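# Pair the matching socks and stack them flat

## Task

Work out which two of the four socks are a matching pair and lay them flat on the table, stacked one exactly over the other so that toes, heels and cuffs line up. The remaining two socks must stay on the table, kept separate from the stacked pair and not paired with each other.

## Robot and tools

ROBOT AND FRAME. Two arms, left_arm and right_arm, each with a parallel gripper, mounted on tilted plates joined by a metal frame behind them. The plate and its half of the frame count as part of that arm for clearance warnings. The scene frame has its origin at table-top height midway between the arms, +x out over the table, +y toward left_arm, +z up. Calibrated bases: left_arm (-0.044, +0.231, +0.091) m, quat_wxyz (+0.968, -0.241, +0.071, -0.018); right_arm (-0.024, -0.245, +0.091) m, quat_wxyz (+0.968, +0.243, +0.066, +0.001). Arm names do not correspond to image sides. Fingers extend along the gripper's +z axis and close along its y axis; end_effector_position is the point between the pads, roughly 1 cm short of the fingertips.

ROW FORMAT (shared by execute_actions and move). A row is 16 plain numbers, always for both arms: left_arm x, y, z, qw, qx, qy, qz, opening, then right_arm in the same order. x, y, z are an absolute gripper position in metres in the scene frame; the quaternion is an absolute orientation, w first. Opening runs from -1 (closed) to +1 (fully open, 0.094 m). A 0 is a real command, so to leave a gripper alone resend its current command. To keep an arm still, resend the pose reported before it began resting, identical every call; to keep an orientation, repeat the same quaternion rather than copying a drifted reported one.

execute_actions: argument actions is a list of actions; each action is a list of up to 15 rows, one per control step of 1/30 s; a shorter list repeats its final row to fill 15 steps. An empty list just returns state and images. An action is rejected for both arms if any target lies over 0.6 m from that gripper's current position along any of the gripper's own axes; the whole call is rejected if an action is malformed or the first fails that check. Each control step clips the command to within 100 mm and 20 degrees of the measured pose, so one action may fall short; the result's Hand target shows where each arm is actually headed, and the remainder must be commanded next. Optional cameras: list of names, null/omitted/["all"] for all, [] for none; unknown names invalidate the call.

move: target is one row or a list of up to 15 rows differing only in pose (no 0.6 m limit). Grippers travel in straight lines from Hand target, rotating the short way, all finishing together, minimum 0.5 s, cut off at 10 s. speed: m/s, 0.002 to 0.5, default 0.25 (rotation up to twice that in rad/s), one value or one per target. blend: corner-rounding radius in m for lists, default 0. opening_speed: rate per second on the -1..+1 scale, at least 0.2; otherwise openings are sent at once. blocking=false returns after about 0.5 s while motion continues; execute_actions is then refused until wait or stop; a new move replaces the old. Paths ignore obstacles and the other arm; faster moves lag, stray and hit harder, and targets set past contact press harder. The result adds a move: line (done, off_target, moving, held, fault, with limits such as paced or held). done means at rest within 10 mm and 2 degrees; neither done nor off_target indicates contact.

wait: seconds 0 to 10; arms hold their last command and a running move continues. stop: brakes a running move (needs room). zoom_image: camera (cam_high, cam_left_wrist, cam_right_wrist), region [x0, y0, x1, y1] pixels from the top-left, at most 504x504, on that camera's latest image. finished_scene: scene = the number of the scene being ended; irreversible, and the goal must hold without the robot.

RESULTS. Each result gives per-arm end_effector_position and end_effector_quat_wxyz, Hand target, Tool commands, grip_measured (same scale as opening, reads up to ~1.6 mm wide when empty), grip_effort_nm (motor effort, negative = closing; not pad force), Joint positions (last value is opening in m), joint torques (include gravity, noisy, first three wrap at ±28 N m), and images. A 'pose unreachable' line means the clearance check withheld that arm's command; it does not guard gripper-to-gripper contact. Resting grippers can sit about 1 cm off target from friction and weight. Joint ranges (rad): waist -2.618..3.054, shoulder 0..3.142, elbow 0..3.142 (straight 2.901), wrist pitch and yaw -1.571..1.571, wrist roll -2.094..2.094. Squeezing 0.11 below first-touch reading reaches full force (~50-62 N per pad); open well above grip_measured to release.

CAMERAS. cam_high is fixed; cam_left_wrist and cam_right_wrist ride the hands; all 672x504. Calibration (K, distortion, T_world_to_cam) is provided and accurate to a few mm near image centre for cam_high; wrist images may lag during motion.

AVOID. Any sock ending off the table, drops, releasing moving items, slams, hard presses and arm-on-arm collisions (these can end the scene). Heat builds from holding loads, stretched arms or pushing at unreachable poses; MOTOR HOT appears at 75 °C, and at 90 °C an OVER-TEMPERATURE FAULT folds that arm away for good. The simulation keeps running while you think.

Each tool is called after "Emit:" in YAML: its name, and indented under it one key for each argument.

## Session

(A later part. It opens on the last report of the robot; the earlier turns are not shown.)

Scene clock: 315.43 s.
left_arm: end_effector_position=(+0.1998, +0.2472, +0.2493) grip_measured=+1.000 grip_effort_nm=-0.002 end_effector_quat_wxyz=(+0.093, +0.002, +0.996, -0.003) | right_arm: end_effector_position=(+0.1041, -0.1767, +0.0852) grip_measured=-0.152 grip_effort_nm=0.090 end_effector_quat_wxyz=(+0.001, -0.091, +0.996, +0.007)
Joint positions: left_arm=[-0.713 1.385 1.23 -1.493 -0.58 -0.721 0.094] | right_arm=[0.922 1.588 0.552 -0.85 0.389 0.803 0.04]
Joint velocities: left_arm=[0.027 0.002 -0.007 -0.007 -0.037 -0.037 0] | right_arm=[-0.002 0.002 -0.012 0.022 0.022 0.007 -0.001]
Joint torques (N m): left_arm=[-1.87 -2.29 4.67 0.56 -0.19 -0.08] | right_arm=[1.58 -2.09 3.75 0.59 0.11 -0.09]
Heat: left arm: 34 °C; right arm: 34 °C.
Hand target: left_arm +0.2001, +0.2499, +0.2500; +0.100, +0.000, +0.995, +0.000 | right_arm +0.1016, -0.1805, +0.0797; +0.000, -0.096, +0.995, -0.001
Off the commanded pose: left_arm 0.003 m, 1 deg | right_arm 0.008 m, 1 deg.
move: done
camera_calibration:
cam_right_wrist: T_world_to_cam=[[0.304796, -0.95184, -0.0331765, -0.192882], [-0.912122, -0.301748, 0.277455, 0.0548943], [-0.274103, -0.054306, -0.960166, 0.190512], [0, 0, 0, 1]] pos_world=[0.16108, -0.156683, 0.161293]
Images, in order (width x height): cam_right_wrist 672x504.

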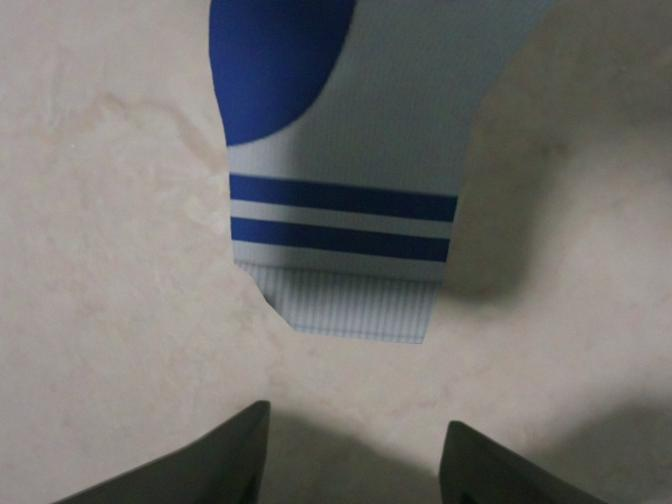

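Emit:
move:
  target:
    - [0.2,0.25,0.25,0.1,0,0.995,0,1,0.093,-0.182,0.04,0,-0.096,0.995,0,-0.15]
    - [0.2,0.25,0.25,0.1,0,0.995,0,1,0.091,-0.182,-0.008,0,-0.096,0.995,0,-0.15]
  speed: 0.05
  cameras: ["cam_right_wrist"]

Scene clock: 322.23 s.
left_arm: end_effector_position=(+0.1998, +0.2472, +0.2493) grip_measured=+1.000 grip_effort_nm=-0.022 end_effector_quat_wxyz=(+0.093, +0.002, +0.996, -0.003) | right_arm: end_effector_position=(+0.0893, -0.1845, +0.0104) grip_measured=-0.152 grip_effort_nm=0.095 end_effector_quat_wxyz=(-0.015, -0.108, +0.994, -0.006)
Joint positions: left_arm=[-0.713 1.385 1.23 -1.493 -0.58 -0.721 0.094] | right_arm=[0.769 1.82 0.357 -0.404 0.43 0.629 0.04]
Joint velocities: left_arm=[0.007 -0.017 0.002 0.022 0.022 -0.022 0] | right_arm=[-0.002 -0.017 0.002 -0.007 0.022 -0.037 0]
Joint torques (N m): left_arm=[-1.91 -2.32 4.66 0.54 -0.19 -0.03] | right_arm=[-0.09 1.39 0.94 1.94 0.24 -0.18]
Heat: left arm: 34 °C; right arm: 33 °C.
Hand target: left_arm +0.2001, +0.2499, +0.2500; +0.100, +0.000, +0.995, +0.000 | right_arm +0.0910, -0.1836, -0.0034; -0.002, -0.095, +0.995, -0.004
Off the commanded pose: left_arm 0.003 m, 1 deg | right_arm 0.019 m, 2 deg.
move: off_target (right_arm)
camera_calibration:
cam_right_wrist: T_world_to_cam=[[0.335965, -0.941736, -0.0161312, -0.19935], [-0.892852, -0.323886, 0.31291, 0.0536717], [-0.299904, -0.0907243, -0.949646, 0.109632], [0, 0, 0, 1]] pos_world=[0.147775, -0.160406, 0.0841016]
Images, in order (width x height): cam_right_wrist 672x504.

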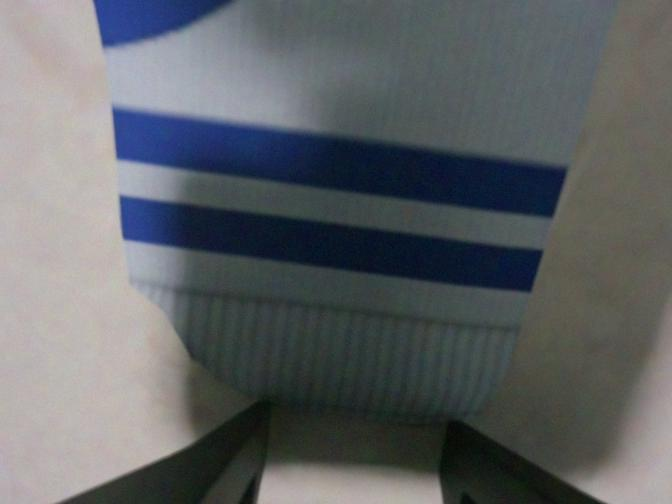

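Emit:
move:
  target:
    - [0.2,0.25,0.25,0.1,0,0.995,0,1,0.096,-0.182,0.04,0,-0.096,0.995,0,-0.15]
    - [0.2,0.25,0.25,0.1,0,0.995,0,1,0.102,-0.181,-0.010,0,-0.096,0.995,0,-0.15]
  speed: 0.05
  cameras: ["cam_right_wrist"]

Emit:
move:
  target: [0.2,0.25,0.25,0.1,0,0.995,0,1,0.102,-0.181,-0.016,0,-0.096,0.995,0,-1]
  speed: 0.04
  opening_speed: 1
  cameras: ["cam_right_wrist"]

Emit:
move:
  target:
    - [0.2,0.25,0.25,0.1,0,0.995,0,1,0.11,-0.18,0.1,0,-0.096,0.995,0,-1]
  speed: 0.1
  cameras: ["cam_right_wrist"]

Scene clock: 329.40 s.
left_arm: end_effector_position=(+0.1998, +0.2472, +0.2493) grip_measured=+1.000 grip_effort_nm=-0.012 end_effector_quat_wxyz=(+0.093, +0.002, +0.996, -0.003) | right_arm: end_effector_position=(+0.0975, -0.1832, +0.0106) grip_measured=-0.152 grip_effort_nm=0.081 end_effector_quat_wxyz=(-0.017, -0.104, +0.994, -0.001)
Joint positions: left_arm=[-0.713 1.385 1.23 -1.493 -0.58 -0.721 0.094] | right_arm=[0.73 1.819 0.378 -0.404 0.431 0.595 0.04]
Joint velocities: left_arm=[0.002 0.017 0.007 -0.051 -0.007 -0.007 0] | right_arm=[-0.007 -0.007 -0.017 -0.066 -0.007 -0.095 0]
Joint torques (N m): left_arm=[-1.87 -2.44 4.74 0.54 -0.21 -0.04] | right_arm=[-0.43 1.57 1.2 1.93 0.31 -0.29]
Heat: left arm: 34 °C; right arm: 33 °C.
Hand target: left_arm +0.2001, +0.2499, +0.2500; +0.100, +0.000, +0.995, +0.000 | right_arm +0.1006, -0.1833, -0.0039; -0.003, -0.095, +0.995, -0.003
Off the commanded pose: left_arm 0.003 m, 1 deg | right_arm 0.021 m, 2 deg.
move: off_target (right_arm)
camera_calibration:
cam_right_wrist: T_world_to_cam=[[0.326991, -0.944667, -0.0260976, -0.200396], [-0.894691, -0.318349, 0.313339, 0.0625146], [-0.304309, -0.0791097, -0.949283, 0.115003], [0, 0, 0, 1]] pos_world=[0.156456, -0.160308, 0.0843527]
Images, in order (width x height): cam_right_wrist 672x504.

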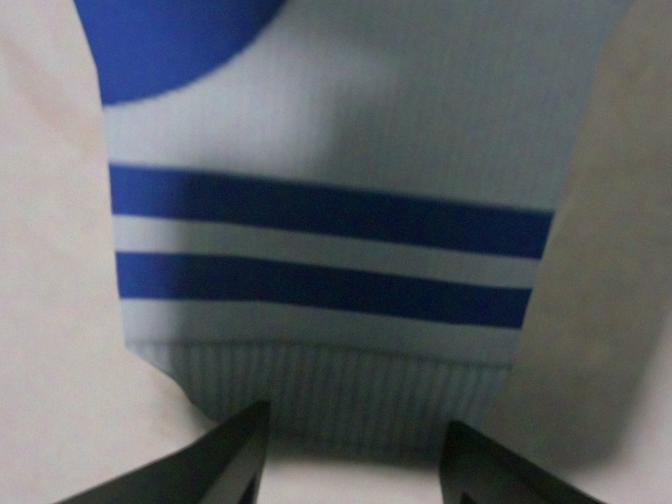

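Scene clock: 330.57 s.
left_arm: end_effector_position=(+0.1998, +0.2472, +0.2493) grip_measured=+1.000 grip_effort_nm=-0.017 end_effector_quat_wxyz=(+0.093, +0.002, +0.996, -0.003) | right_arm: end_effector_position=(+0.0992, -0.1807, +0.0100) grip_measured=-0.980 grip_effort_nm=-1.013 end_effector_quat_wxyz=(-0.016, -0.117, +0.993, +0.003)
Joint positions: left_arm=[-0.713 1.385 1.23 -1.493 -0.58 -0.721 0.094] | right_arm=[0.725 1.827 0.383 -0.394 0.426 0.559 0.001]
Joint velocities: left_arm=[0.002 0.002 -0.012 0.022 -0.051 -0.007 0] | right_arm=[-0.007 -0.002 -0.002 0.007 -0.007 0.066 0]
Joint torques (N m): left_arm=[-1.77 -2.29 4.7 0.52 -0.19 -0.04] | right_arm=[-0.84 2.3 0.4 2.18 0.36 -0.04]
Heat: left arm: 34 °C; right arm: 33 °C.
Hand target: left_arm +0.2001, +0.2499, +0.2500; +0.100, +0.000, +0.995, +0.000 | right_arm +0.0999, -0.1835, -0.0076; -0.003, -0.096, +0.995, -0.003
Off the commanded pose: left_arm 0.003 m, 1 deg | right_arm 0.026 m, 3 deg.
move: off_target (right_arm)
camera_calibration:
cam_right_wrist: T_world_to_cam=[[0.353052, -0.934958, -0.0347465, -0.199366], [-0.885373, -0.345872, 0.310623, 0.0592401], [-0.302437, -0.0789025, -0.949898, 0.114963], [0, 0, 0, 1]] pos_world=[0.157605, -0.156839, 0.0838747]
Images, in order (width x height): cam_right_wrist 672x504.

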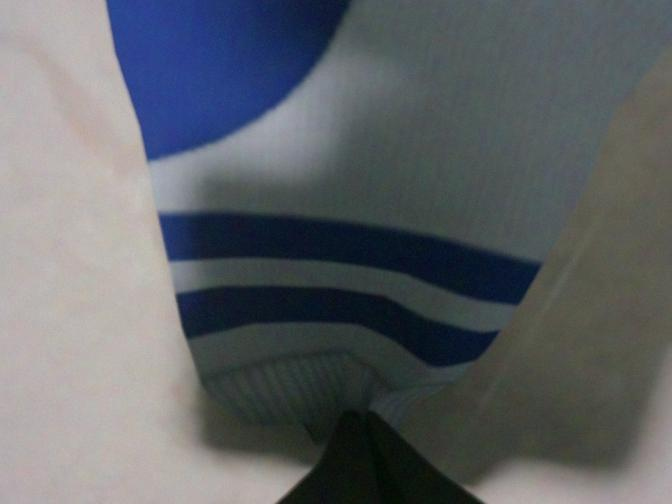

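Scene clock: 332.47 s.
left_arm: end_effector_position=(+0.1998, +0.2472, +0.2493) grip_measured=+1.000 grip_effort_nm=-0.022 end_effector_quat_wxyz=(+0.093, +0.002, +0.996, -0.003) | right_arm: end_effector_position=(+0.1051, -0.1842, +0.0934) grip_measured=-0.982 grip_effort_nm=-0.969 end_effector_quat_wxyz=(-0.006, -0.099, +0.995, -0.006)
Joint positions: left_arm=[-0.713 1.385 1.23 -1.493 -0.58 -0.721 0.094] | right_arm=[0.918 1.574 0.583 -0.925 0.395 0.796 0.001]
Joint velocities: left_arm=[0.002 -0.012 0.022 0.007 -0.007 0.037 0] | right_arm=[0.007 -0.002 0.007 -0.037 0.007 0.037 0]
Joint torques (N m): left_arm=[-1.96 -2.22 4.66 0.55 -0.23 -0.03] | right_arm=[2.92 -3.88 6.99 0.15 -0.06 0.1]
Heat: left arm: 34 °C; right arm: 33 °C.
Hand target: left_arm +0.2001, +0.2499, +0.2500; +0.100, +0.000, +0.995, +0.000 | right_arm +0.1087, -0.1800, +0.1012; +0.000, -0.096, +0.995, +0.003
Off the commanded pose: left_arm 0.003 m, 1 deg | right_arm 0.009 m, 1 deg.
move: done
camera_calibration:
cam_right_wrist: T_world_to_cam=[[0.318354, -0.947892, -0.0122732, -0.20264], [-0.904127, -0.307497, 0.296648, 0.047658], [-0.284965, -0.0833428, -0.954908, 0.193541], [0, 0, 0, 1]] pos_world=[0.162752, -0.161296, 0.168189]
Images, in order (width x height): cam_right_wrist 672x504.

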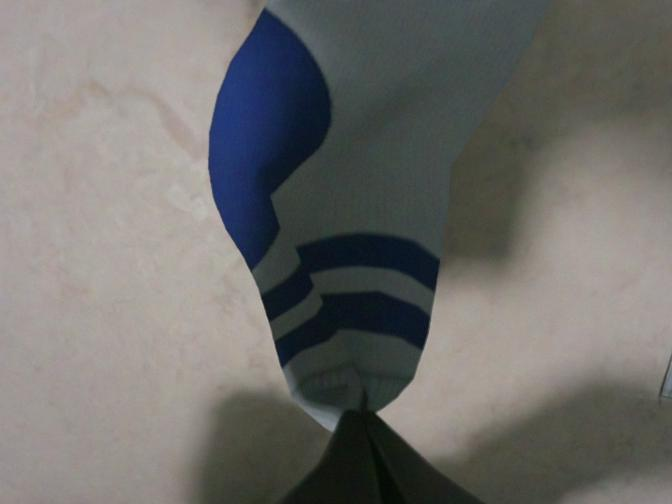

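Emit:
move:
  target:
    - [0.2,0.25,0.25,0.1,0,0.995,0,1,0.22,-0.18,0.25,0,-0.096,0.995,0,-1]
    - [0.2,0.25,0.25,0.1,0,0.995,0,1,0.38,-0.22,0.29,0,0.5,0.866,0,-1]
    - [0.2,0.25,0.25,0.1,0,0.995,0,1,0.42,-0.25,0.25,0,0.707,0.707,0,-1]
  speed: 0.17
  blend: 0.03

Scene clock: 343.80 s.
left_arm: end_effector_position=(+0.1998, +0.2472, +0.2493) grip_measured=+1.000 grip_effort_nm=-0.017 end_effector_quat_wxyz=(+0.093, +0.002, +0.996, -0.003) | right_arm: end_effector_position=(+0.4148, -0.2544, +0.2519) grip_measured=-0.982 grip_effort_nm=-0.955 end_effector_quat_wxyz=(+0.037, +0.705, +0.705, +0.064)
Joint positions: left_arm=[-0.713 1.385 1.23 -1.493 -0.58 -0.721 0.094] | right_arm=[0.401 2.096 2.169 -1.552 0.521 1.911 0.001]
Joint velocities: left_arm=[0.012 -0.002 0.002 -0.051 -0.051 0.022 0] | right_arm=[-0.007 0.002 0.022 -0.081 0.037 -0.022 0]
Joint torques (N m): left_arm=[-1.85 -2.35 4.53 0.53 -0.23 -0.06] | right_arm=[5.33 -8.17 7.28 0.47 0.12 0.11]
Heat: left arm: 34 °C; right arm: 34 °C.
Hand target: left_arm +0.2001, +0.2499, +0.2500; +0.100, +0.000, +0.995, +0.000 | right_arm +0.4171, -0.2549, +0.2504; +0.039, +0.707, +0.704, +0.057
Off the commanded pose: left_arm 0.003 m, 1 deg | right_arm 0.007 m, 8 deg.
joint sent to its limit (right arm) — joint 4 (wrist pitch), lower limit. The joint targets are off in position and orientation.
move: off_target (right_arm)
camera_calibration:
cam_left_wrist: T_world_to_cam=[[0.112303, -0.993243, 0.0292778, 0.217329], [-0.991455, -0.110036, 0.0700603, 0.251186], [-0.0663652, -0.0368956, -0.997113, 0.35762], [0, 0, 0, 1]] pos_world=[0.248367, 0.256695, 0.332627]
cam_right_wrist: T_world_to_cam=[[-0.978379, -0.123391, -0.165976, 0.420468], [-0.168918, 0.939805, 0.297043, 0.27129], [0.119333, 0.318657, -0.940328, 0.358142], [0, 0, 0, 1]] pos_world=[0.414464, -0.317202, 0.325974]

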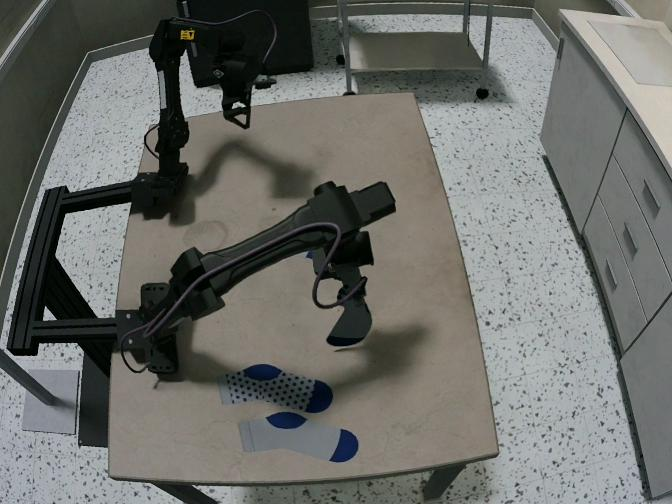

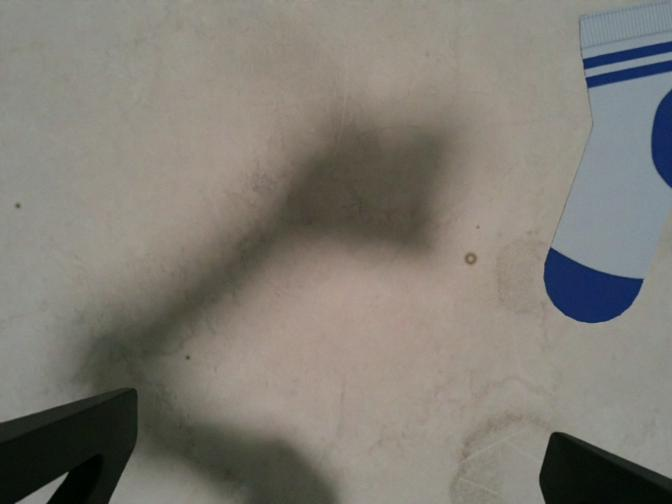

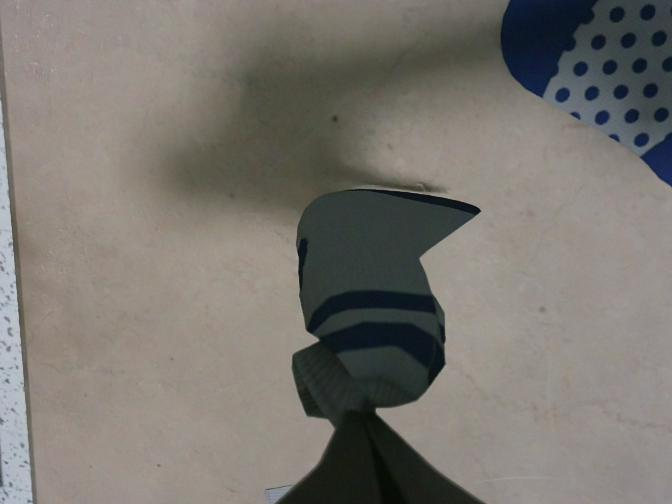

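Emit:
move:
  target:
    - [0.2,0.25,0.25,0.1,0,0.995,0,1,0.42,-0.235,0.21,0,0.707,0.707,0,-1]
    - [0.2,0.25,0.25,0.1,0,0.995,0,1,0.42,-0.16,0.13,0,0.707,0.707,0,-1]
    - [0.2,0.25,0.25,0.1,0,0.995,0,1,0.42,-0.10,0.06,0,0.707,0.707,0,-1]
    - [0.2,0.25,0.25,0.1,0,0.995,0,1,0.42,-0.08,0.022,0,0.707,0.707,0,-1]
  speed: 0.15
  blend: 0.025

Emit:
move:
  target: [0.2,0.25,0.25,0.1,0,0.995,0,1,0.42,-0.08,0.022,0,0.707,0.707,0,-0.3]
  opening_speed: 1
  cameras: ["cam_right_wrist"]

Emit:
move:
  target:
    - [0.2,0.25,0.25,0.1,0,0.995,0,1,0.42,-0.08,0.12,0,0.707,0.707,0,-0.2]
    - [0.2,0.25,0.25,0.1,0,0.995,0,1,0.34,-0.17,0.26,0,0,1,0,-0.2]

Scene clock: 351.37 s.
left_arm: end_effector_position=(+0.1998, +0.2472, +0.2493) grip_measured=+1.000 grip_effort_nm=-0.012 end_effector_quat_wxyz=(+0.093, +0.002, +0.996, -0.003) | right_arm: end_effector_position=(+0.4220, -0.0904, +0.0237) grip_measured=-0.982 grip_effort_nm=-0.955 end_effector_quat_wxyz=(-0.002, +0.709, +0.706, -0.006)
Joint positions: left_arm=[-0.713 1.385 1.23 -1.493 -0.58 -0.721 0.094] | right_arm=[0.434 2.652 2.04 -1.065 0.501 2.042 0.001]
Joint velocities: left_arm=[0.002 -0.007 -0.007 0.022 -0.051 -0.037 0] | right_arm=[0.002 0.007 -0.012 -0.066 0.066 -0.037 0]
Joint torques (N m): left_arm=[-1.76 -2.47 4.79 0.57 -0.2 -0.02] | right_arm=[8.32 -11.77 6.11 0.58 -0.01 0.08]
Heat: left arm: 34 °C; right arm: 34 °C.
Hand target: left_arm +0.2001, +0.2499, +0.2500; +0.100, +0.000, +0.995, +0.000 | right_arm +0.4218, -0.0782, +0.0216; +0.001, +0.706, +0.708, +0.001
Off the commanded pose: left_arm 0.003 m, 1 deg | right_arm 0.011 m, 1 deg.
move: off_target (right_arm); blend cut to 0.0215 m at target 3
camera_calibration:
cam_left_wrist: T_world_to_cam=[[0.112303, -0.993243, 0.0292778, 0.217329], [-0.991455, -0.110036, 0.0700603, 0.251186], [-0.0663652, -0.0368956, -0.997113, 0.35762], [0, 0, 0, 1]] pos_world=[0.248367, 0.256695, 0.332627]
cam_right_wrist: T_world_to_cam=[[-0.992501, -0.121801, -0.010272, 0.412316], [-0.119843, 0.953121, 0.277846, 0.167062], [-0.0240514, 0.276993, -0.960571, 0.147737], [0, 0, 0, 1]] pos_world=[0.432799, -0.149932, 0.0997296]

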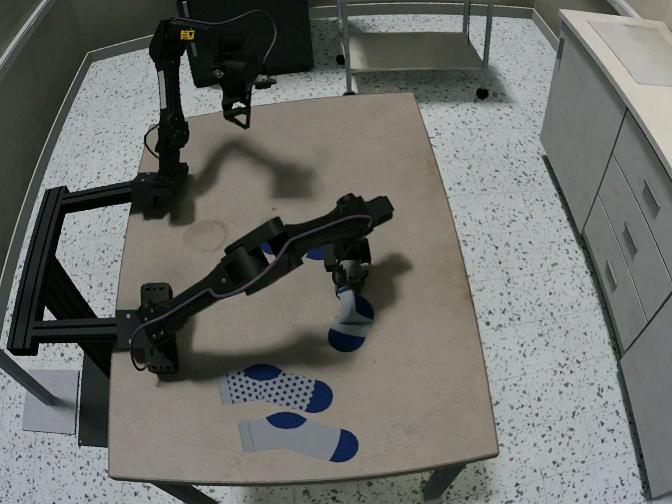

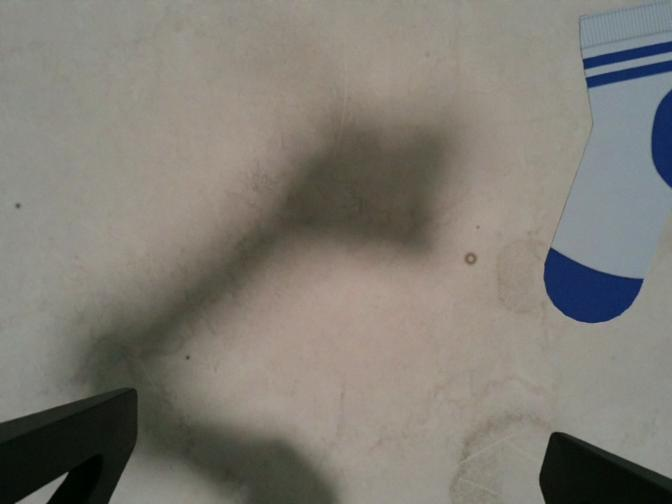

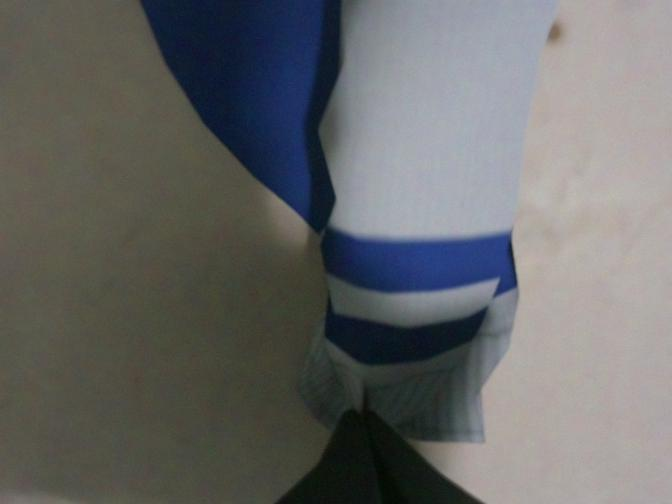

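Scene clock: 352.30 s.
left_arm: end_effector_position=(+0.1998, +0.2472, +0.2493) grip_measured=+1.000 grip_effort_nm=-0.017 end_effector_quat_wxyz=(+0.093, +0.002, +0.996, -0.003) | right_arm: end_effector_position=(+0.4238, -0.0895, +0.0237) grip_measured=-0.302 grip_effort_nm=0.090 end_effector_quat_wxyz=(+0.000, +0.710, +0.704, -0.002)
Joint positions: left_arm=[-0.713 1.385 1.23 -1.493 -0.58 -0.721 0.094] | right_arm=[0.434 2.652 2.04 -1.056 0.501 2.042 0.033]
Joint velocities: left_arm=[0.002 -0.002 -0.017 0.022 0.007 -0.022 0] | right_arm=[-0.002 -0.017 -0.002 0.037 -0.007 -0.022 0]
Joint torques (N m): left_arm=[-1.83 -2.18 4.74 0.57 -0.2 -0.07] | right_arm=[8.21 -12.64 4.86 0.5 -0.03 0.1]
Heat: left arm: 34 °C; right arm: 35 °C.
Hand target: left_arm +0.2001, +0.2499, +0.2500; +0.100, +0.000, +0.995, +0.000 | right_arm +0.4199, -0.0801, +0.0221; +0.000, +0.707, +0.707, +0.000
Off the commanded pose: left_arm 0.003 m, 1 deg | right_arm 0.010 m, 1 deg.
move: done
camera_calibration:
cam_right_wrist: T_world_to_cam=[[-0.99291, -0.117572, -0.0175257, 0.414912], [-0.117754, 0.952666, 0.280288, 0.165445], [-0.0162579, 0.280364, -0.959756, 0.144496], [0, 0, 0, 1]] pos_world=[0.433801, -0.149343, 0.0995802]
Images, in order (width x height): cam_right_wrist 672x504.

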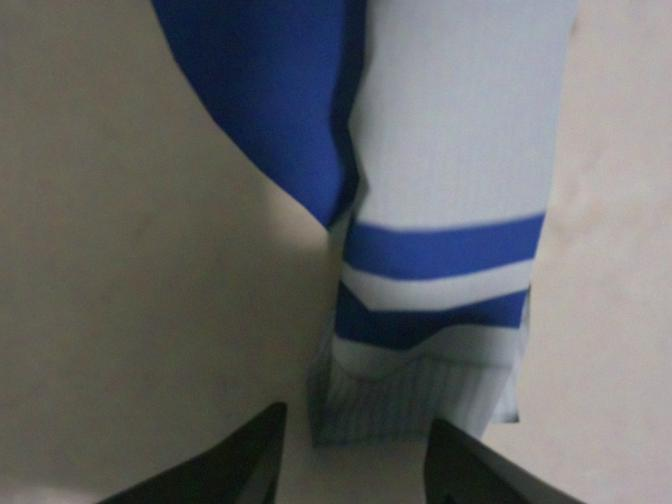

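Scene clock: 356.73 s.
left_arm: end_effector_position=(+0.1998, +0.2472, +0.2493) grip_measured=+1.000 grip_effort_nm=-0.017 end_effector_quat_wxyz=(+0.093, +0.002, +0.996, -0.003) | right_arm: end_effector_position=(+0.3478, -0.1703, +0.2541) grip_measured=-0.202 grip_effort_nm=0.090 end_effector_quat_wxyz=(+0.036, +0.017, +0.999, +0.025)
Joint positions: left_arm=[-0.713 1.385 1.23 -1.493 -0.58 -0.721 0.094] | right_arm=[0.626 2.068 1.954 -1.552 0.478 0.664 0.037]
Joint velocities: left_arm=[-0.007 -0.007 -0.012 0.022 -0.037 -0.066 0] | right_arm=[0.007 -0.017 -0.032 -0.081 -0.037 -0.037 0]
Joint torques (N m): left_arm=[-1.87 -2.48 4.56 0.51 -0.16 -0.04] | right_arm=[6.61 -10.66 4.11 0.37 -0.03 -0.06]
Heat: left arm: 34 °C; right arm: 36 °C.
Hand target: left_arm +0.2001, +0.2499, +0.2500; +0.100, +0.000, +0.995, +0.000 | right_arm +0.3387, -0.1704, +0.2596; +0.035, +0.001, +0.999, +0.025
Off the commanded pose: left_arm 0.003 m, 1 deg | right_arm 0.010 m, 5 deg.
joint sent to its limit (right arm) — joint 4 (wrist pitch), lower limit. The joint targets are off in orientation, not in position.
move: off_target (right_arm)
camera_calibration:
cam_left_wrist: T_world_to_cam=[[0.112303, -0.993243, 0.0292778, 0.217329], [-0.991455, -0.110036, 0.0700603, 0.251186], [-0.0663652, -0.0368956, -0.997113, 0.35762], [0, 0, 0, 1]] pos_world=[0.248367, 0.256695, 0.332627]
cam_right_wrist: T_world_to_cam=[[0.096337, -0.993319, -0.0635356, -0.182313], [-0.972385, -0.107555, 0.207119, 0.304208], [-0.212569, 0.0418278, -0.97625, 0.418899], [0, 0, 0, 1]] pos_world=[0.402416, -0.165898, 0.33436]

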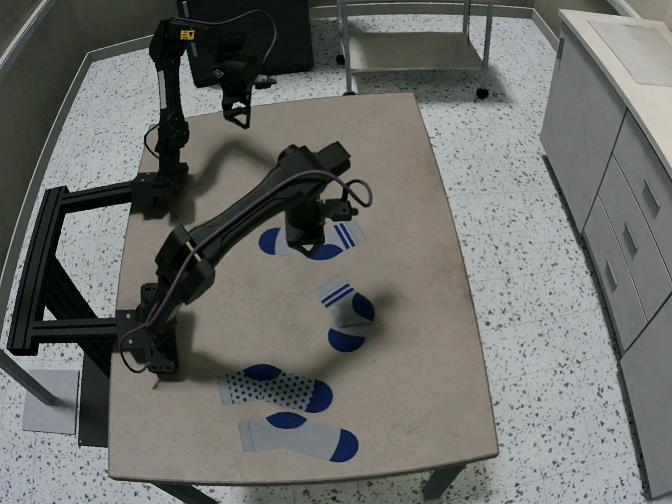

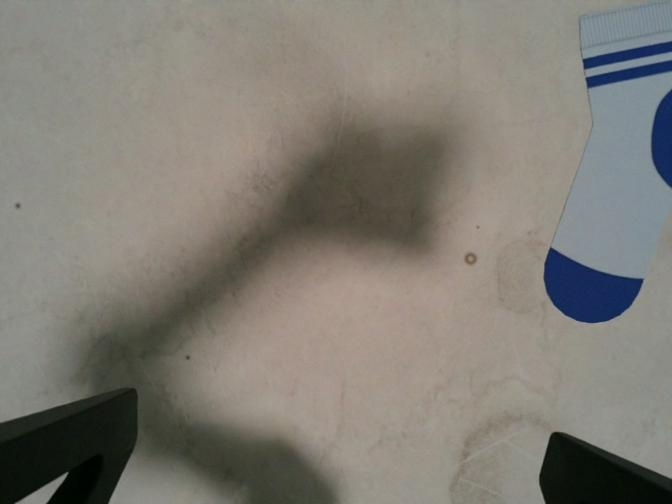

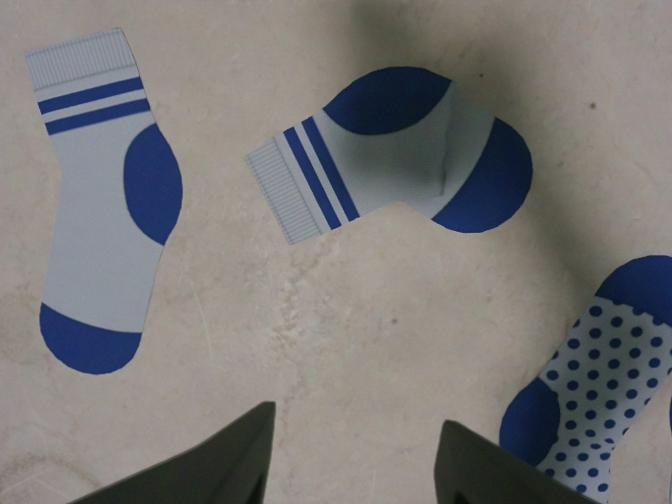

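Emit:
move:
  target: [0.2,0.25,0.25,0.1,0,0.995,0,1,0.366,-0.102,0.08,0,-0.875,0.485,0,-0.15]

Scene clock: 367.43 s.
left_arm: end_effector_position=(+0.1998, +0.2472, +0.2493) grip_measured=+1.000 grip_effort_nm=-0.022 end_effector_quat_wxyz=(+0.093, +0.002, +0.996, -0.003) | right_arm: end_effector_position=(+0.3745, -0.1028, +0.0927) grip_measured=-0.152 grip_effort_nm=0.090 end_effector_quat_wxyz=(-0.012, +0.870, -0.493, +0.007)
Joint positions: left_arm=[-0.713 1.385 1.23 -1.493 -0.58 -0.721 0.094] | right_arm=[0.53 2.357 1.738 -1.065 0.49 -1.555 0.04]
Joint velocities: left_arm=[-0.002 0.007 -0.007 -0.007 -0.051 -0.022 0] | right_arm=[0.007 0.017 0.022 0.022 -0.007 -0.007 -0.001]
Joint torques (N m): left_arm=[-1.73 -2.32 4.72 0.53 -0.18 -0.05] | right_arm=[5.72 -9.77 3.97 0.6 0.02 -0.08]
Heat: left arm: 34 °C; right arm: 37 °C.
Hand target: left_arm +0.2001, +0.2499, +0.2500; +0.100, +0.000, +0.995, +0.000 | right_arm +0.3674, -0.1014, +0.0799; +0.001, +0.875, -0.484, +0.001
Off the commanded pose: left_arm 0.003 m, 1 deg | right_arm 0.015 m, 2 deg.
move: off_target (right_arm)
camera_calibration:
cam_left_wrist: T_world_to_cam=[[0.112303, -0.993243, 0.0292778, 0.217329], [-0.991455, -0.110036, 0.0700603, 0.251186], [-0.0663652, -0.0368956, -0.997113, 0.35762], [0, 0, 0, 1]] pos_world=[0.248367, 0.256695, 0.332627]
cam_right_wrist: T_world_to_cam=[[0.786503, 0.61756, 0.00562048, -0.22737], [0.590602, -0.754768, 0.285509, -0.28832], [0.180561, -0.221234, -0.95836, 0.0881907], [0, 0, 0, 1]] pos_world=[0.333186, -0.0576891, 0.168114]

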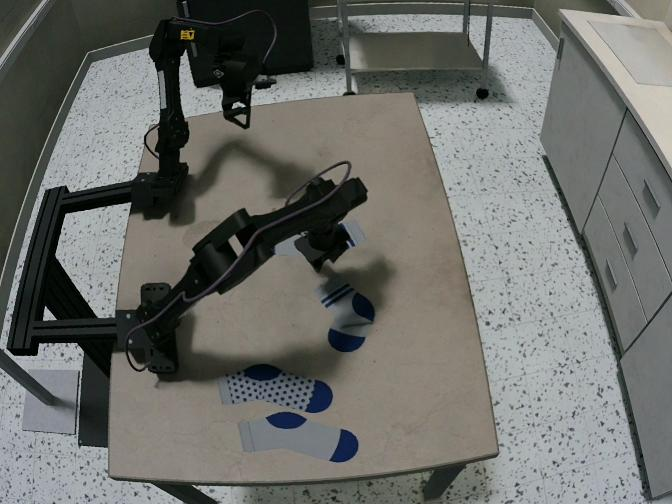

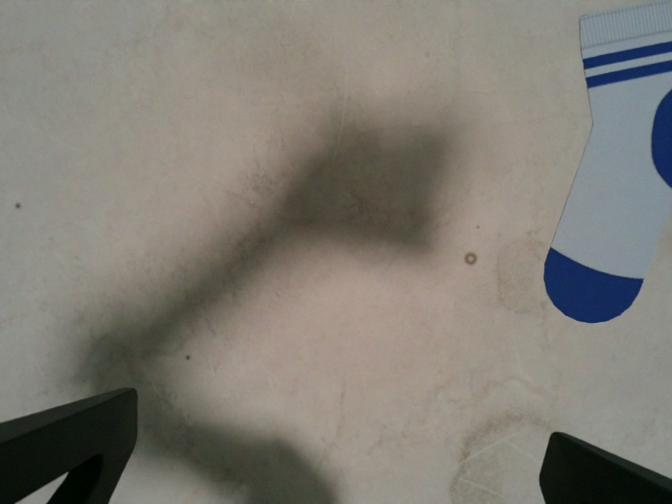

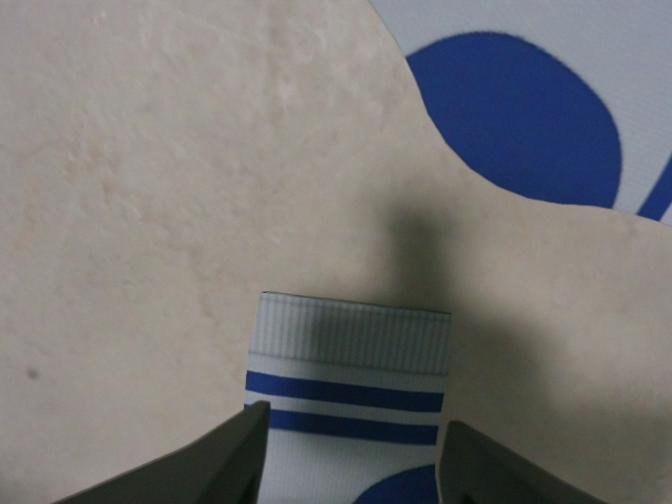

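Emit:
move:
  target:
    - [0.2,0.25,0.25,0.1,0,0.995,0,1,0.374,-0.113,0.03,0,-0.875,0.485,0,-0.15]
    - [0.2,0.25,0.25,0.1,0,0.995,0,1,0.373,-0.112,-0.010,0,-0.875,0.485,0,-0.15]
  speed: 0.05
  cameras: ["cam_right_wrist"]

Scene clock: 374.43 s.
left_arm: end_effector_position=(+0.1998, +0.2472, +0.2493) grip_measured=+1.000 grip_effort_nm=-0.017 end_effector_quat_wxyz=(+0.093, +0.002, +0.996, -0.003) | right_arm: end_effector_position=(+0.3827, -0.1147, +0.0184) grip_measured=-0.152 grip_effort_nm=0.090 end_effector_quat_wxyz=(-0.010, +0.873, -0.488, +0.009)
Joint positions: left_arm=[-0.713 1.385 1.23 -1.493 -0.58 -0.721 0.094] | right_arm=[0.42 2.43 1.613 -0.808 0.504 -1.693 0.04]
Joint velocities: left_arm=[-0.012 -0.022 -0.012 -0.066 -0.007 0.037 0] | right_arm=[-0.007 -0.017 0.007 0.022 -0.022 -0.022 0.001]
Joint torques (N m): left_arm=[-1.76 -2.37 4.56 0.57 -0.18 -0.04] | right_arm=[4.6 -7.91 2.71 1.11 0.02 -0.12]
Heat: left arm: 34 °C; right arm: 37 °C.
Hand target: left_arm +0.2001, +0.2499, +0.2500; +0.100, +0.000, +0.995, +0.000 | right_arm +0.3725, -0.1130, -0.0090; +0.002, +0.875, -0.485, +0.000
Off the commanded pose: left_arm 0.003 m, 1 deg | right_arm 0.030 m, 2 deg.
move: off_target (right_arm)
camera_calibration:
cam_right_wrist: T_world_to_cam=[[0.778756, 0.627306, 0.0050258, -0.221895], [0.599129, -0.746104, 0.290471, -0.283259], [0.185964, -0.223195, -0.956871, 0.0105852], [0, 0, 0, 1]] pos_world=[0.340543, -0.0697815, 0.0935223]
Images, in order (width x height): cam_right_wrist 672x504.

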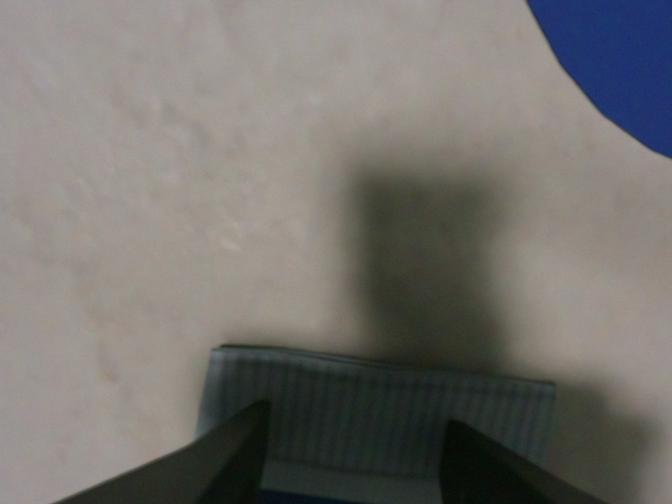

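Emit:
move:
  target: [0.2,0.25,0.25,0.1,0,0.995,0,1,0.373,-0.112,-0.02,0,-0.875,0.485,0,-1]
  speed: 0.04
  opening_speed: 1
  cameras: ["cam_right_wrist"]

Emit:
move:
  target:
    - [0.2,0.25,0.25,0.1,0,0.995,0,1,0.37,-0.115,0.1,0,-0.875,0.485,0,-1]
  speed: 0.1
  cameras: ["cam_right_wrist"]

Scene clock: 378.63 s.
left_arm: end_effector_position=(+0.1998, +0.2472, +0.2493) grip_measured=+1.000 grip_effort_nm=-0.022 end_effector_quat_wxyz=(+0.093, +0.002, +0.996, -0.003) | right_arm: end_effector_position=(+0.3897, -0.1111, +0.0178) grip_measured=-0.973 grip_effort_nm=-0.999 end_effector_quat_wxyz=(-0.023, +0.872, -0.488, +0.019)
Joint positions: left_arm=[-0.713 1.385 1.23 -1.493 -0.58 -0.721 0.094] | right_arm=[0.42 2.43 1.608 -0.766 0.505 -1.709 0.001]
Joint velocities: left_arm=[-0.002 -0.012 0.002 -0.022 -0.037 0.007 0] | right_arm=[0.002 -0.017 0.002 0.007 0.007 -0.037 -0.001]
Joint torques (N m): left_arm=[-1.94 -2.37 4.7 0.51 -0.22 -0.01] | right_arm=[3.85 -7.12 1.98 1.07 0 -0.1]
Heat: left arm: 34 °C; right arm: 36 °C.
Hand target: left_arm +0.2001, +0.2499, +0.2500; +0.100, +0.000, +0.995, +0.000 | right_arm +0.3712, -0.1130, -0.0176; +0.001, +0.875, -0.485, -0.001
Off the commanded pose: left_arm 0.003 m, 1 deg | right_arm 0.041 m, 3 deg.
move: off_target (right_arm)
camera_calibration:
cam_right_wrist: T_world_to_cam=[[0.779144, 0.625776, 0.0365973, -0.230482], [0.589084, -0.750916, 0.298503, -0.281331], [0.214278, -0.211018, -0.953707, -0.000217778], [0, 0, 0, 1]] pos_world=[0.345353, -0.0670719, 0.0922056]
Images, in order (width x height): cam_right_wrist 672x504.

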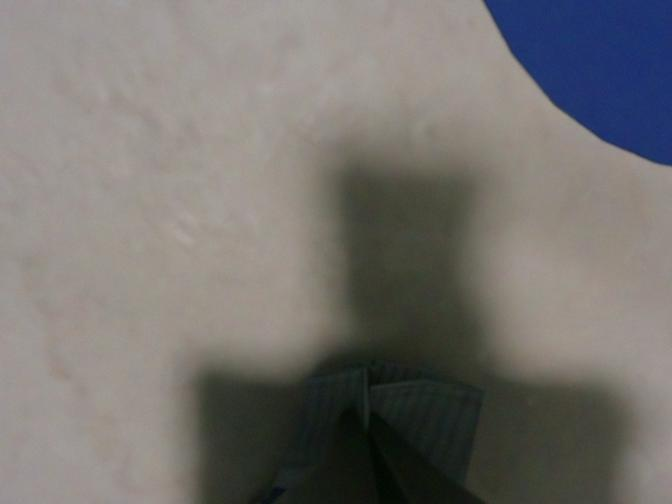

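Scene clock: 380.57 s.
left_arm: end_effector_position=(+0.1998, +0.2472, +0.2493) grip_measured=+1.000 grip_effort_nm=-0.017 end_effector_quat_wxyz=(+0.093, +0.002, +0.996, -0.003) | right_arm: end_effector_position=(+0.3655, -0.1181, +0.0827) grip_measured=-0.976 grip_effort_nm=-1.043 end_effector_quat_wxyz=(+0.014, +0.876, -0.482, -0.003)
Joint positions: left_arm=[-0.713 1.385 1.23 -1.493 -0.58 -0.721 0.094] | right_arm=[0.504 2.352 1.706 -1.087 0.501 -1.58 0.001]
Joint velocities: left_arm=[-0.002 -0.002 -0.012 0.007 0.022 0.081 0] | right_arm=[0.027 -0.012 0.042 0.051 -0.007 -0.022 0]
Joint torques (N m): left_arm=[-1.54 -2.3 4.71 0.58 -0.24 0] | right_arm=[7.39 -13.59 6.94 0.05 -0.11 0.11]
Heat: left arm: 34 °C; right arm: 37 °C.
Hand target: left_arm +0.2001, +0.2499, +0.2500; +0.100, +0.000, +0.995, +0.000 | right_arm +0.3691, -0.1147, +0.0998; -0.002, +0.875, -0.484, +0.000
Off the commanded pose: left_arm 0.003 m, 1 deg | right_arm 0.018 m, 2 deg.
move: off_target (right_arm)
camera_calibration:
cam_right_wrist: T_world_to_cam=[[0.769731, 0.636501, -0.0487999, -0.197908], [0.62134, -0.729466, 0.286034, -0.299991], [0.146463, -0.250491, -0.956976, 0.0857426], [0, 0, 0, 1]] pos_world=[0.326174, -0.0713868, 0.158203]
Images, in order (width x height): cam_right_wrist 672x504.

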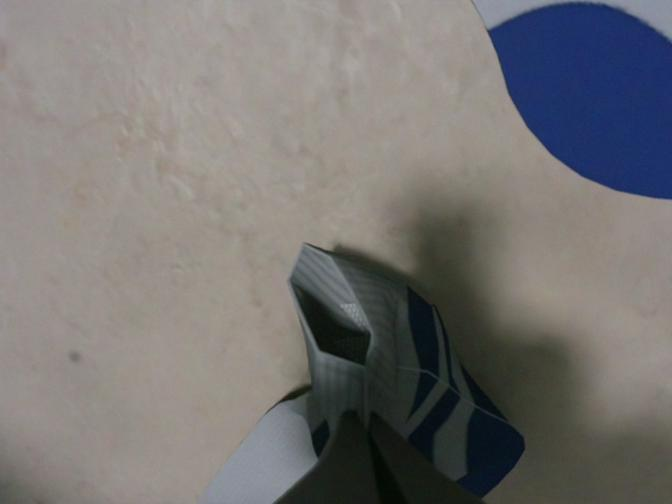

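Emit:
move:
  target:
    - [0.2,0.25,0.25,0.1,0,0.995,0,1,0.38,-0.2,0.2,0,-0.875,0.485,0,-1]
    - [0.2,0.25,0.25,0.1,0,0.995,0,1,0.36,-0.15,0.30,0,-0.7,0.714,0,-1]
    - [0.2,0.25,0.25,0.1,0,0.995,0,1,0.30,-0.1,0.33,0,-0.3,0.954,0,-1]
    - [0.2,0.25,0.25,0.1,0,0.995,0,1,0.26,-0.05,0.33,0,-0.0785,0.997,0,-1]
  speed: 0.15
  blend: 0.02

Scene clock: 402.30 s.
left_arm: end_effector_position=(+0.1998, +0.2472, +0.2493) grip_measured=+1.000 grip_effort_nm=-0.022 end_effector_quat_wxyz=(+0.093, +0.002, +0.996, -0.003) | right_arm: end_effector_position=(+0.2652, -0.0524, +0.3358) grip_measured=-0.976 grip_effort_nm=-1.053 end_effector_quat_wxyz=(+0.099, -0.067, +0.986, +0.115)
Joint positions: left_arm=[-0.713 1.385 1.23 -1.493 -0.58 -0.721 0.094] | right_arm=[1.014 2.08 2.023 -1.55 0.394 0.827 0.001]
Joint velocities: left_arm=[0.017 -0.022 -0.002 -0.051 -0.081 -0.007 0] | right_arm=[-0.012 -0.002 0.012 -0.051 -0.007 0.051 0]
Joint torques (N m): left_arm=[-1.8 -2.22 4.56 0.54 -0.2 -0.01] | right_arm=[5.08 -6.3 5.05 0.77 -0.04 0.08]
Heat: left arm: 34 °C; right arm: 39 °C.
Hand target: left_arm +0.2001, +0.2499, +0.2500; +0.100, +0.000, +0.995, +0.000 | right_arm +0.2575, -0.0498, +0.3305; +0.089, -0.076, +0.988, +0.103
Off the commanded pose: left_arm 0.003 m, 1 deg | right_arm 0.008 m, 17 deg.
joint sent to its limit (right arm) — joint 4 (wrist pitch), lower limit. The joint targets are off in orientation, not in position.
move: off_target (right_arm)
camera_calibration:
cam_left_wrist: T_world_to_cam=[[0.112303, -0.993243, 0.0292778, 0.217329], [-0.991455, -0.110036, 0.0700603, 0.251186], [-0.0663652, -0.0368956, -0.997113, 0.35762], [0, 0, 0, 1]] pos_world=[0.248367, 0.256695, 0.332627]
cam_right_wrist: T_world_to_cam=[[0.279596, -0.938065, -0.204599, -0.0503731], [-0.954921, -0.293837, 0.0422591, 0.260663], [-0.0997604, 0.18356, -0.977933, 0.454231], [0, 0, 0, 1]] pos_world=[0.308311, -0.0540393, 0.422886]

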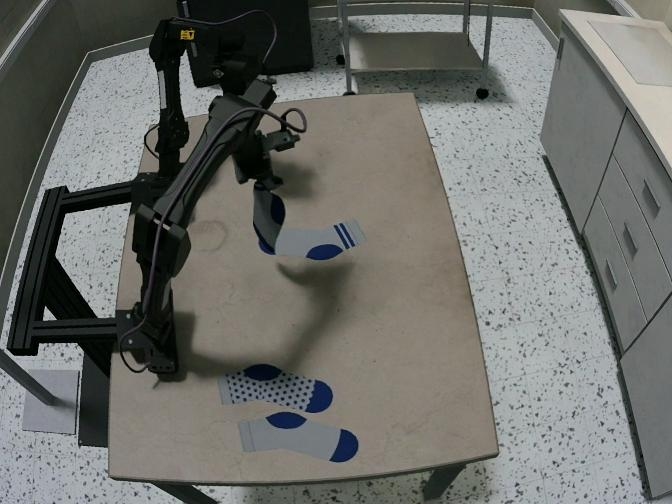

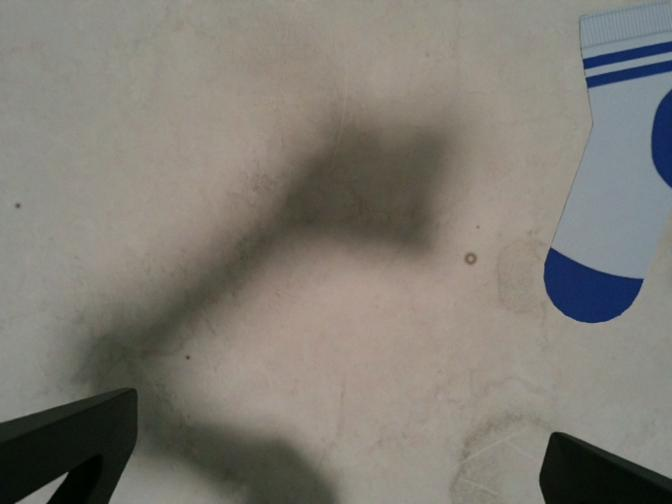

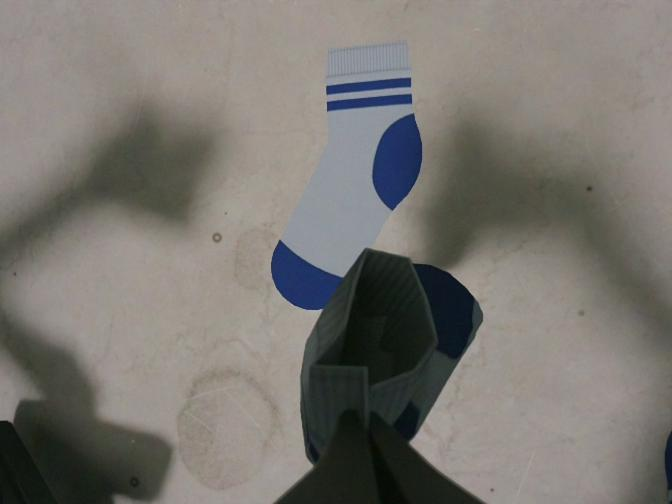

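Emit:
move:
  target:
    - [0.2,0.25,0.25,0.1,0,0.995,0,1,0.22,0.038,0.30,0,-0.0785,0.997,0,-1]
    - [0.2,0.25,0.25,0.1,0,0.995,0,1,0.22,0.042,0.25,0,-0.0785,0.997,0,-1]
  speed: 0.12

Emit:
wait:
  seconds: 1

Scene clock: 408.23 s.
left_arm: end_effector_position=(+0.1998, +0.2472, +0.2493) grip_measured=+1.000 grip_effort_nm=-0.012 end_effector_quat_wxyz=(+0.093, +0.002, +0.996, -0.003) | right_arm: end_effector_position=(+0.2221, +0.0439, +0.2520) grip_measured=-0.976 grip_effort_nm=-1.048 end_effector_quat_wxyz=(+0.026, -0.081, +0.996, +0.036)
Joint positions: left_arm=[-0.713 1.385 1.23 -1.493 -0.58 -0.721 0.094] | right_arm=[1.109 2.466 2.147 -1.552 0.342 0.986 0.001]
Joint velocities: left_arm=[-0.007 -0.022 0.022 0.037 0.037 -0.037 0] | right_arm=[-0.007 -0.002 0.002 -0.066 -0.037 -0.007 0.001]
Joint torques (N m): left_arm=[-1.94 -2.32 4.68 0.55 -0.19 -0.03] | right_arm=[4.45 -10.1 6.22 0.39 -0.03 0.09]
Heat: left arm: 34 °C; right arm: 38 °C.
Hand target: left_arm +0.2001, +0.2499, +0.2500; +0.100, +0.000, +0.995, +0.000 | right_arm +0.2198, +0.0434, +0.2490; +0.020, -0.081, +0.996, +0.028
Off the commanded pose: left_arm 0.003 m, 1 deg | right_arm 0.004 m, 5 deg.
joint sent to its limit (right arm) — joint 4 (wrist pitch), lower limit. The joint targets are off in orientation, not in position.
move: off_target (right_arm)
camera_calibration:
cam_left_wrist: T_world_to_cam=[[0.112303, -0.993243, 0.0292778, 0.217329], [-0.991455, -0.110036, 0.0700603, 0.251186], [-0.0663652, -0.0368956, -0.997113, 0.35762], [0, 0, 0, 1]] pos_world=[0.248367, 0.256695, 0.332627]
cam_right_wrist: T_world_to_cam=[[0.286541, -0.954635, -0.0810362, 0.00293245], [-0.929683, -0.297492, 0.217228, 0.201784], [-0.231481, 0.0130932, -0.972751, 0.385744], [0, 0, 0, 1]] pos_world=[0.276047, 0.0577777, 0.331637]

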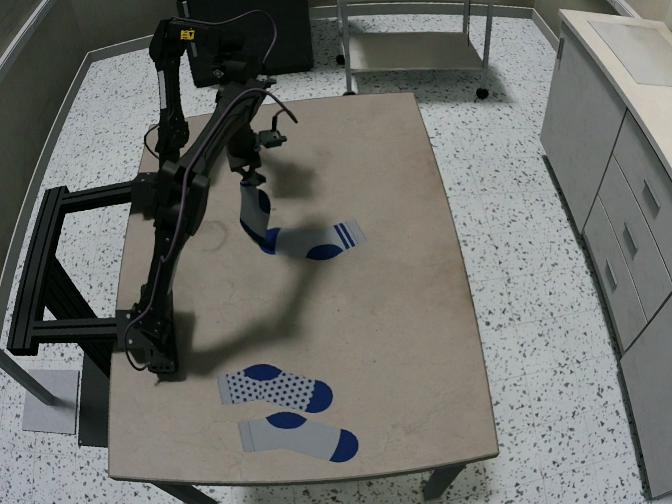

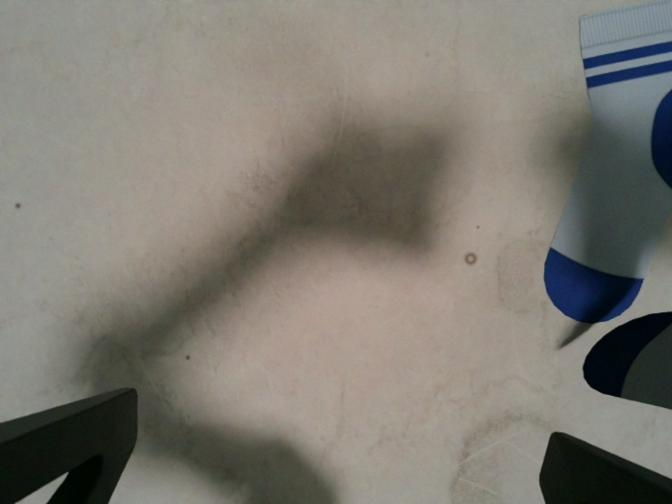

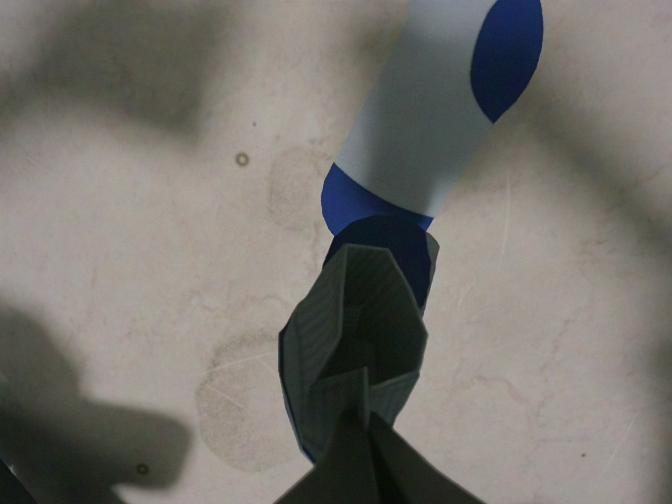

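Scene clock: 409.23 s.
left_arm: end_effector_position=(+0.1998, +0.2472, +0.2493) grip_measured=+1.000 grip_effort_nm=-0.022 end_effector_quat_wxyz=(+0.093, +0.002, +0.996, -0.003) | right_arm: end_effector_position=(+0.2221, +0.0439, +0.2520) grip_measured=-0.976 grip_effort_nm=-1.043 end_effector_quat_wxyz=(+0.026, -0.080, +0.996, +0.036)
Joint positions: left_arm=[-0.713 1.385 1.23 -1.493 -0.58 -0.721 0.094] | right_arm=[1.109 2.466 2.147 -1.552 0.342 0.986 0.001]
Joint velocities: left_arm=[-0.007 -0.012 0.007 -0.007 0.022 0.037 0] | right_arm=[-0.007 -0.012 0.012 0.037 0.051 -0.007 0]
Joint torques (N m): left_arm=[-1.96 -2.3 4.7 0.53 -0.2 -0.05] | right_arm=[4.48 -10.02 6.31 0.39 -0.03 0.09]
Heat: left arm: 34 °C; right arm: 38 °C.
Hand target: left_arm +0.2001, +0.2499, +0.2500; +0.100, +0.000, +0.995, +0.000 | right_arm +0.2198, +0.0434, +0.2490; +0.020, -0.081, +0.996, +0.028
Tool commands: left_gripper/opening=+1.0 right_gripper/opening=-1.0
Off the commanded pose: left_arm 0.003 m, 1 deg | right_arm 0.004 m, 5 deg.
wait: 1.00 s; at rest by 0.17 s
camera_calibration:
cam_left_wrist: T_world_to_cam=[[0.112303, -0.993243, 0.0292778, 0.217329], [-0.991455, -0.110036, 0.0700603, 0.251186], [-0.0663652, -0.0368956, -0.997113, 0.35762], [0, 0, 0, 1]] pos_world=[0.248367, 0.256695, 0.332627]
cam_right_wrist: T_world_to_cam=[[0.286176, -0.954742, -0.0810614, 0.0030246], [-0.92979, -0.297142, 0.21725, 0.201786], [-0.231504, 0.0131983, -0.972744, 0.385743], [0, 0, 0, 1]] pos_world=[0.276054, 0.0577558, 0.331636]

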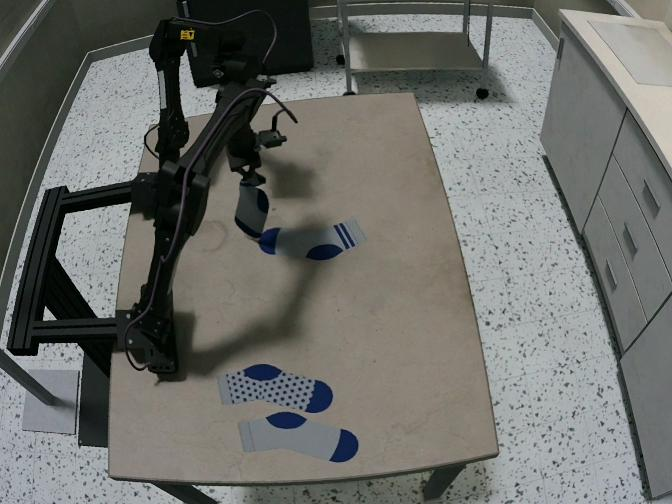

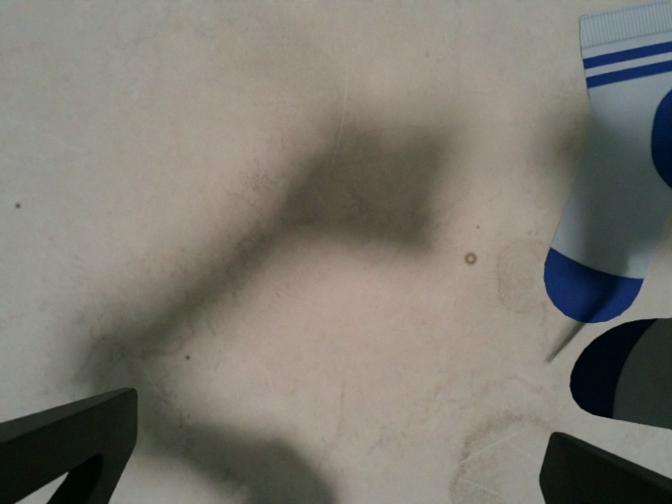

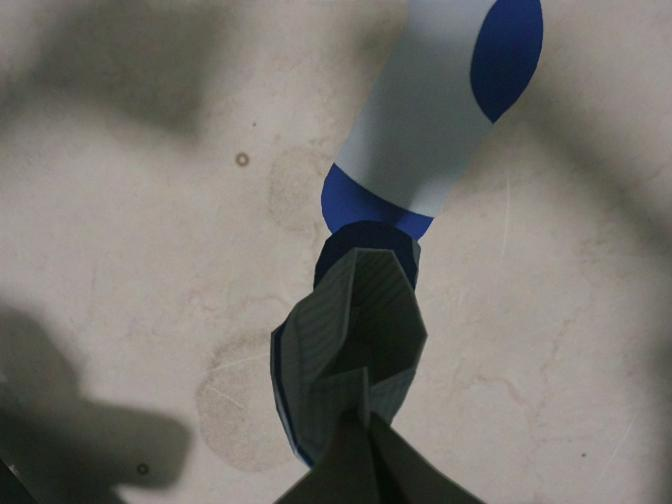

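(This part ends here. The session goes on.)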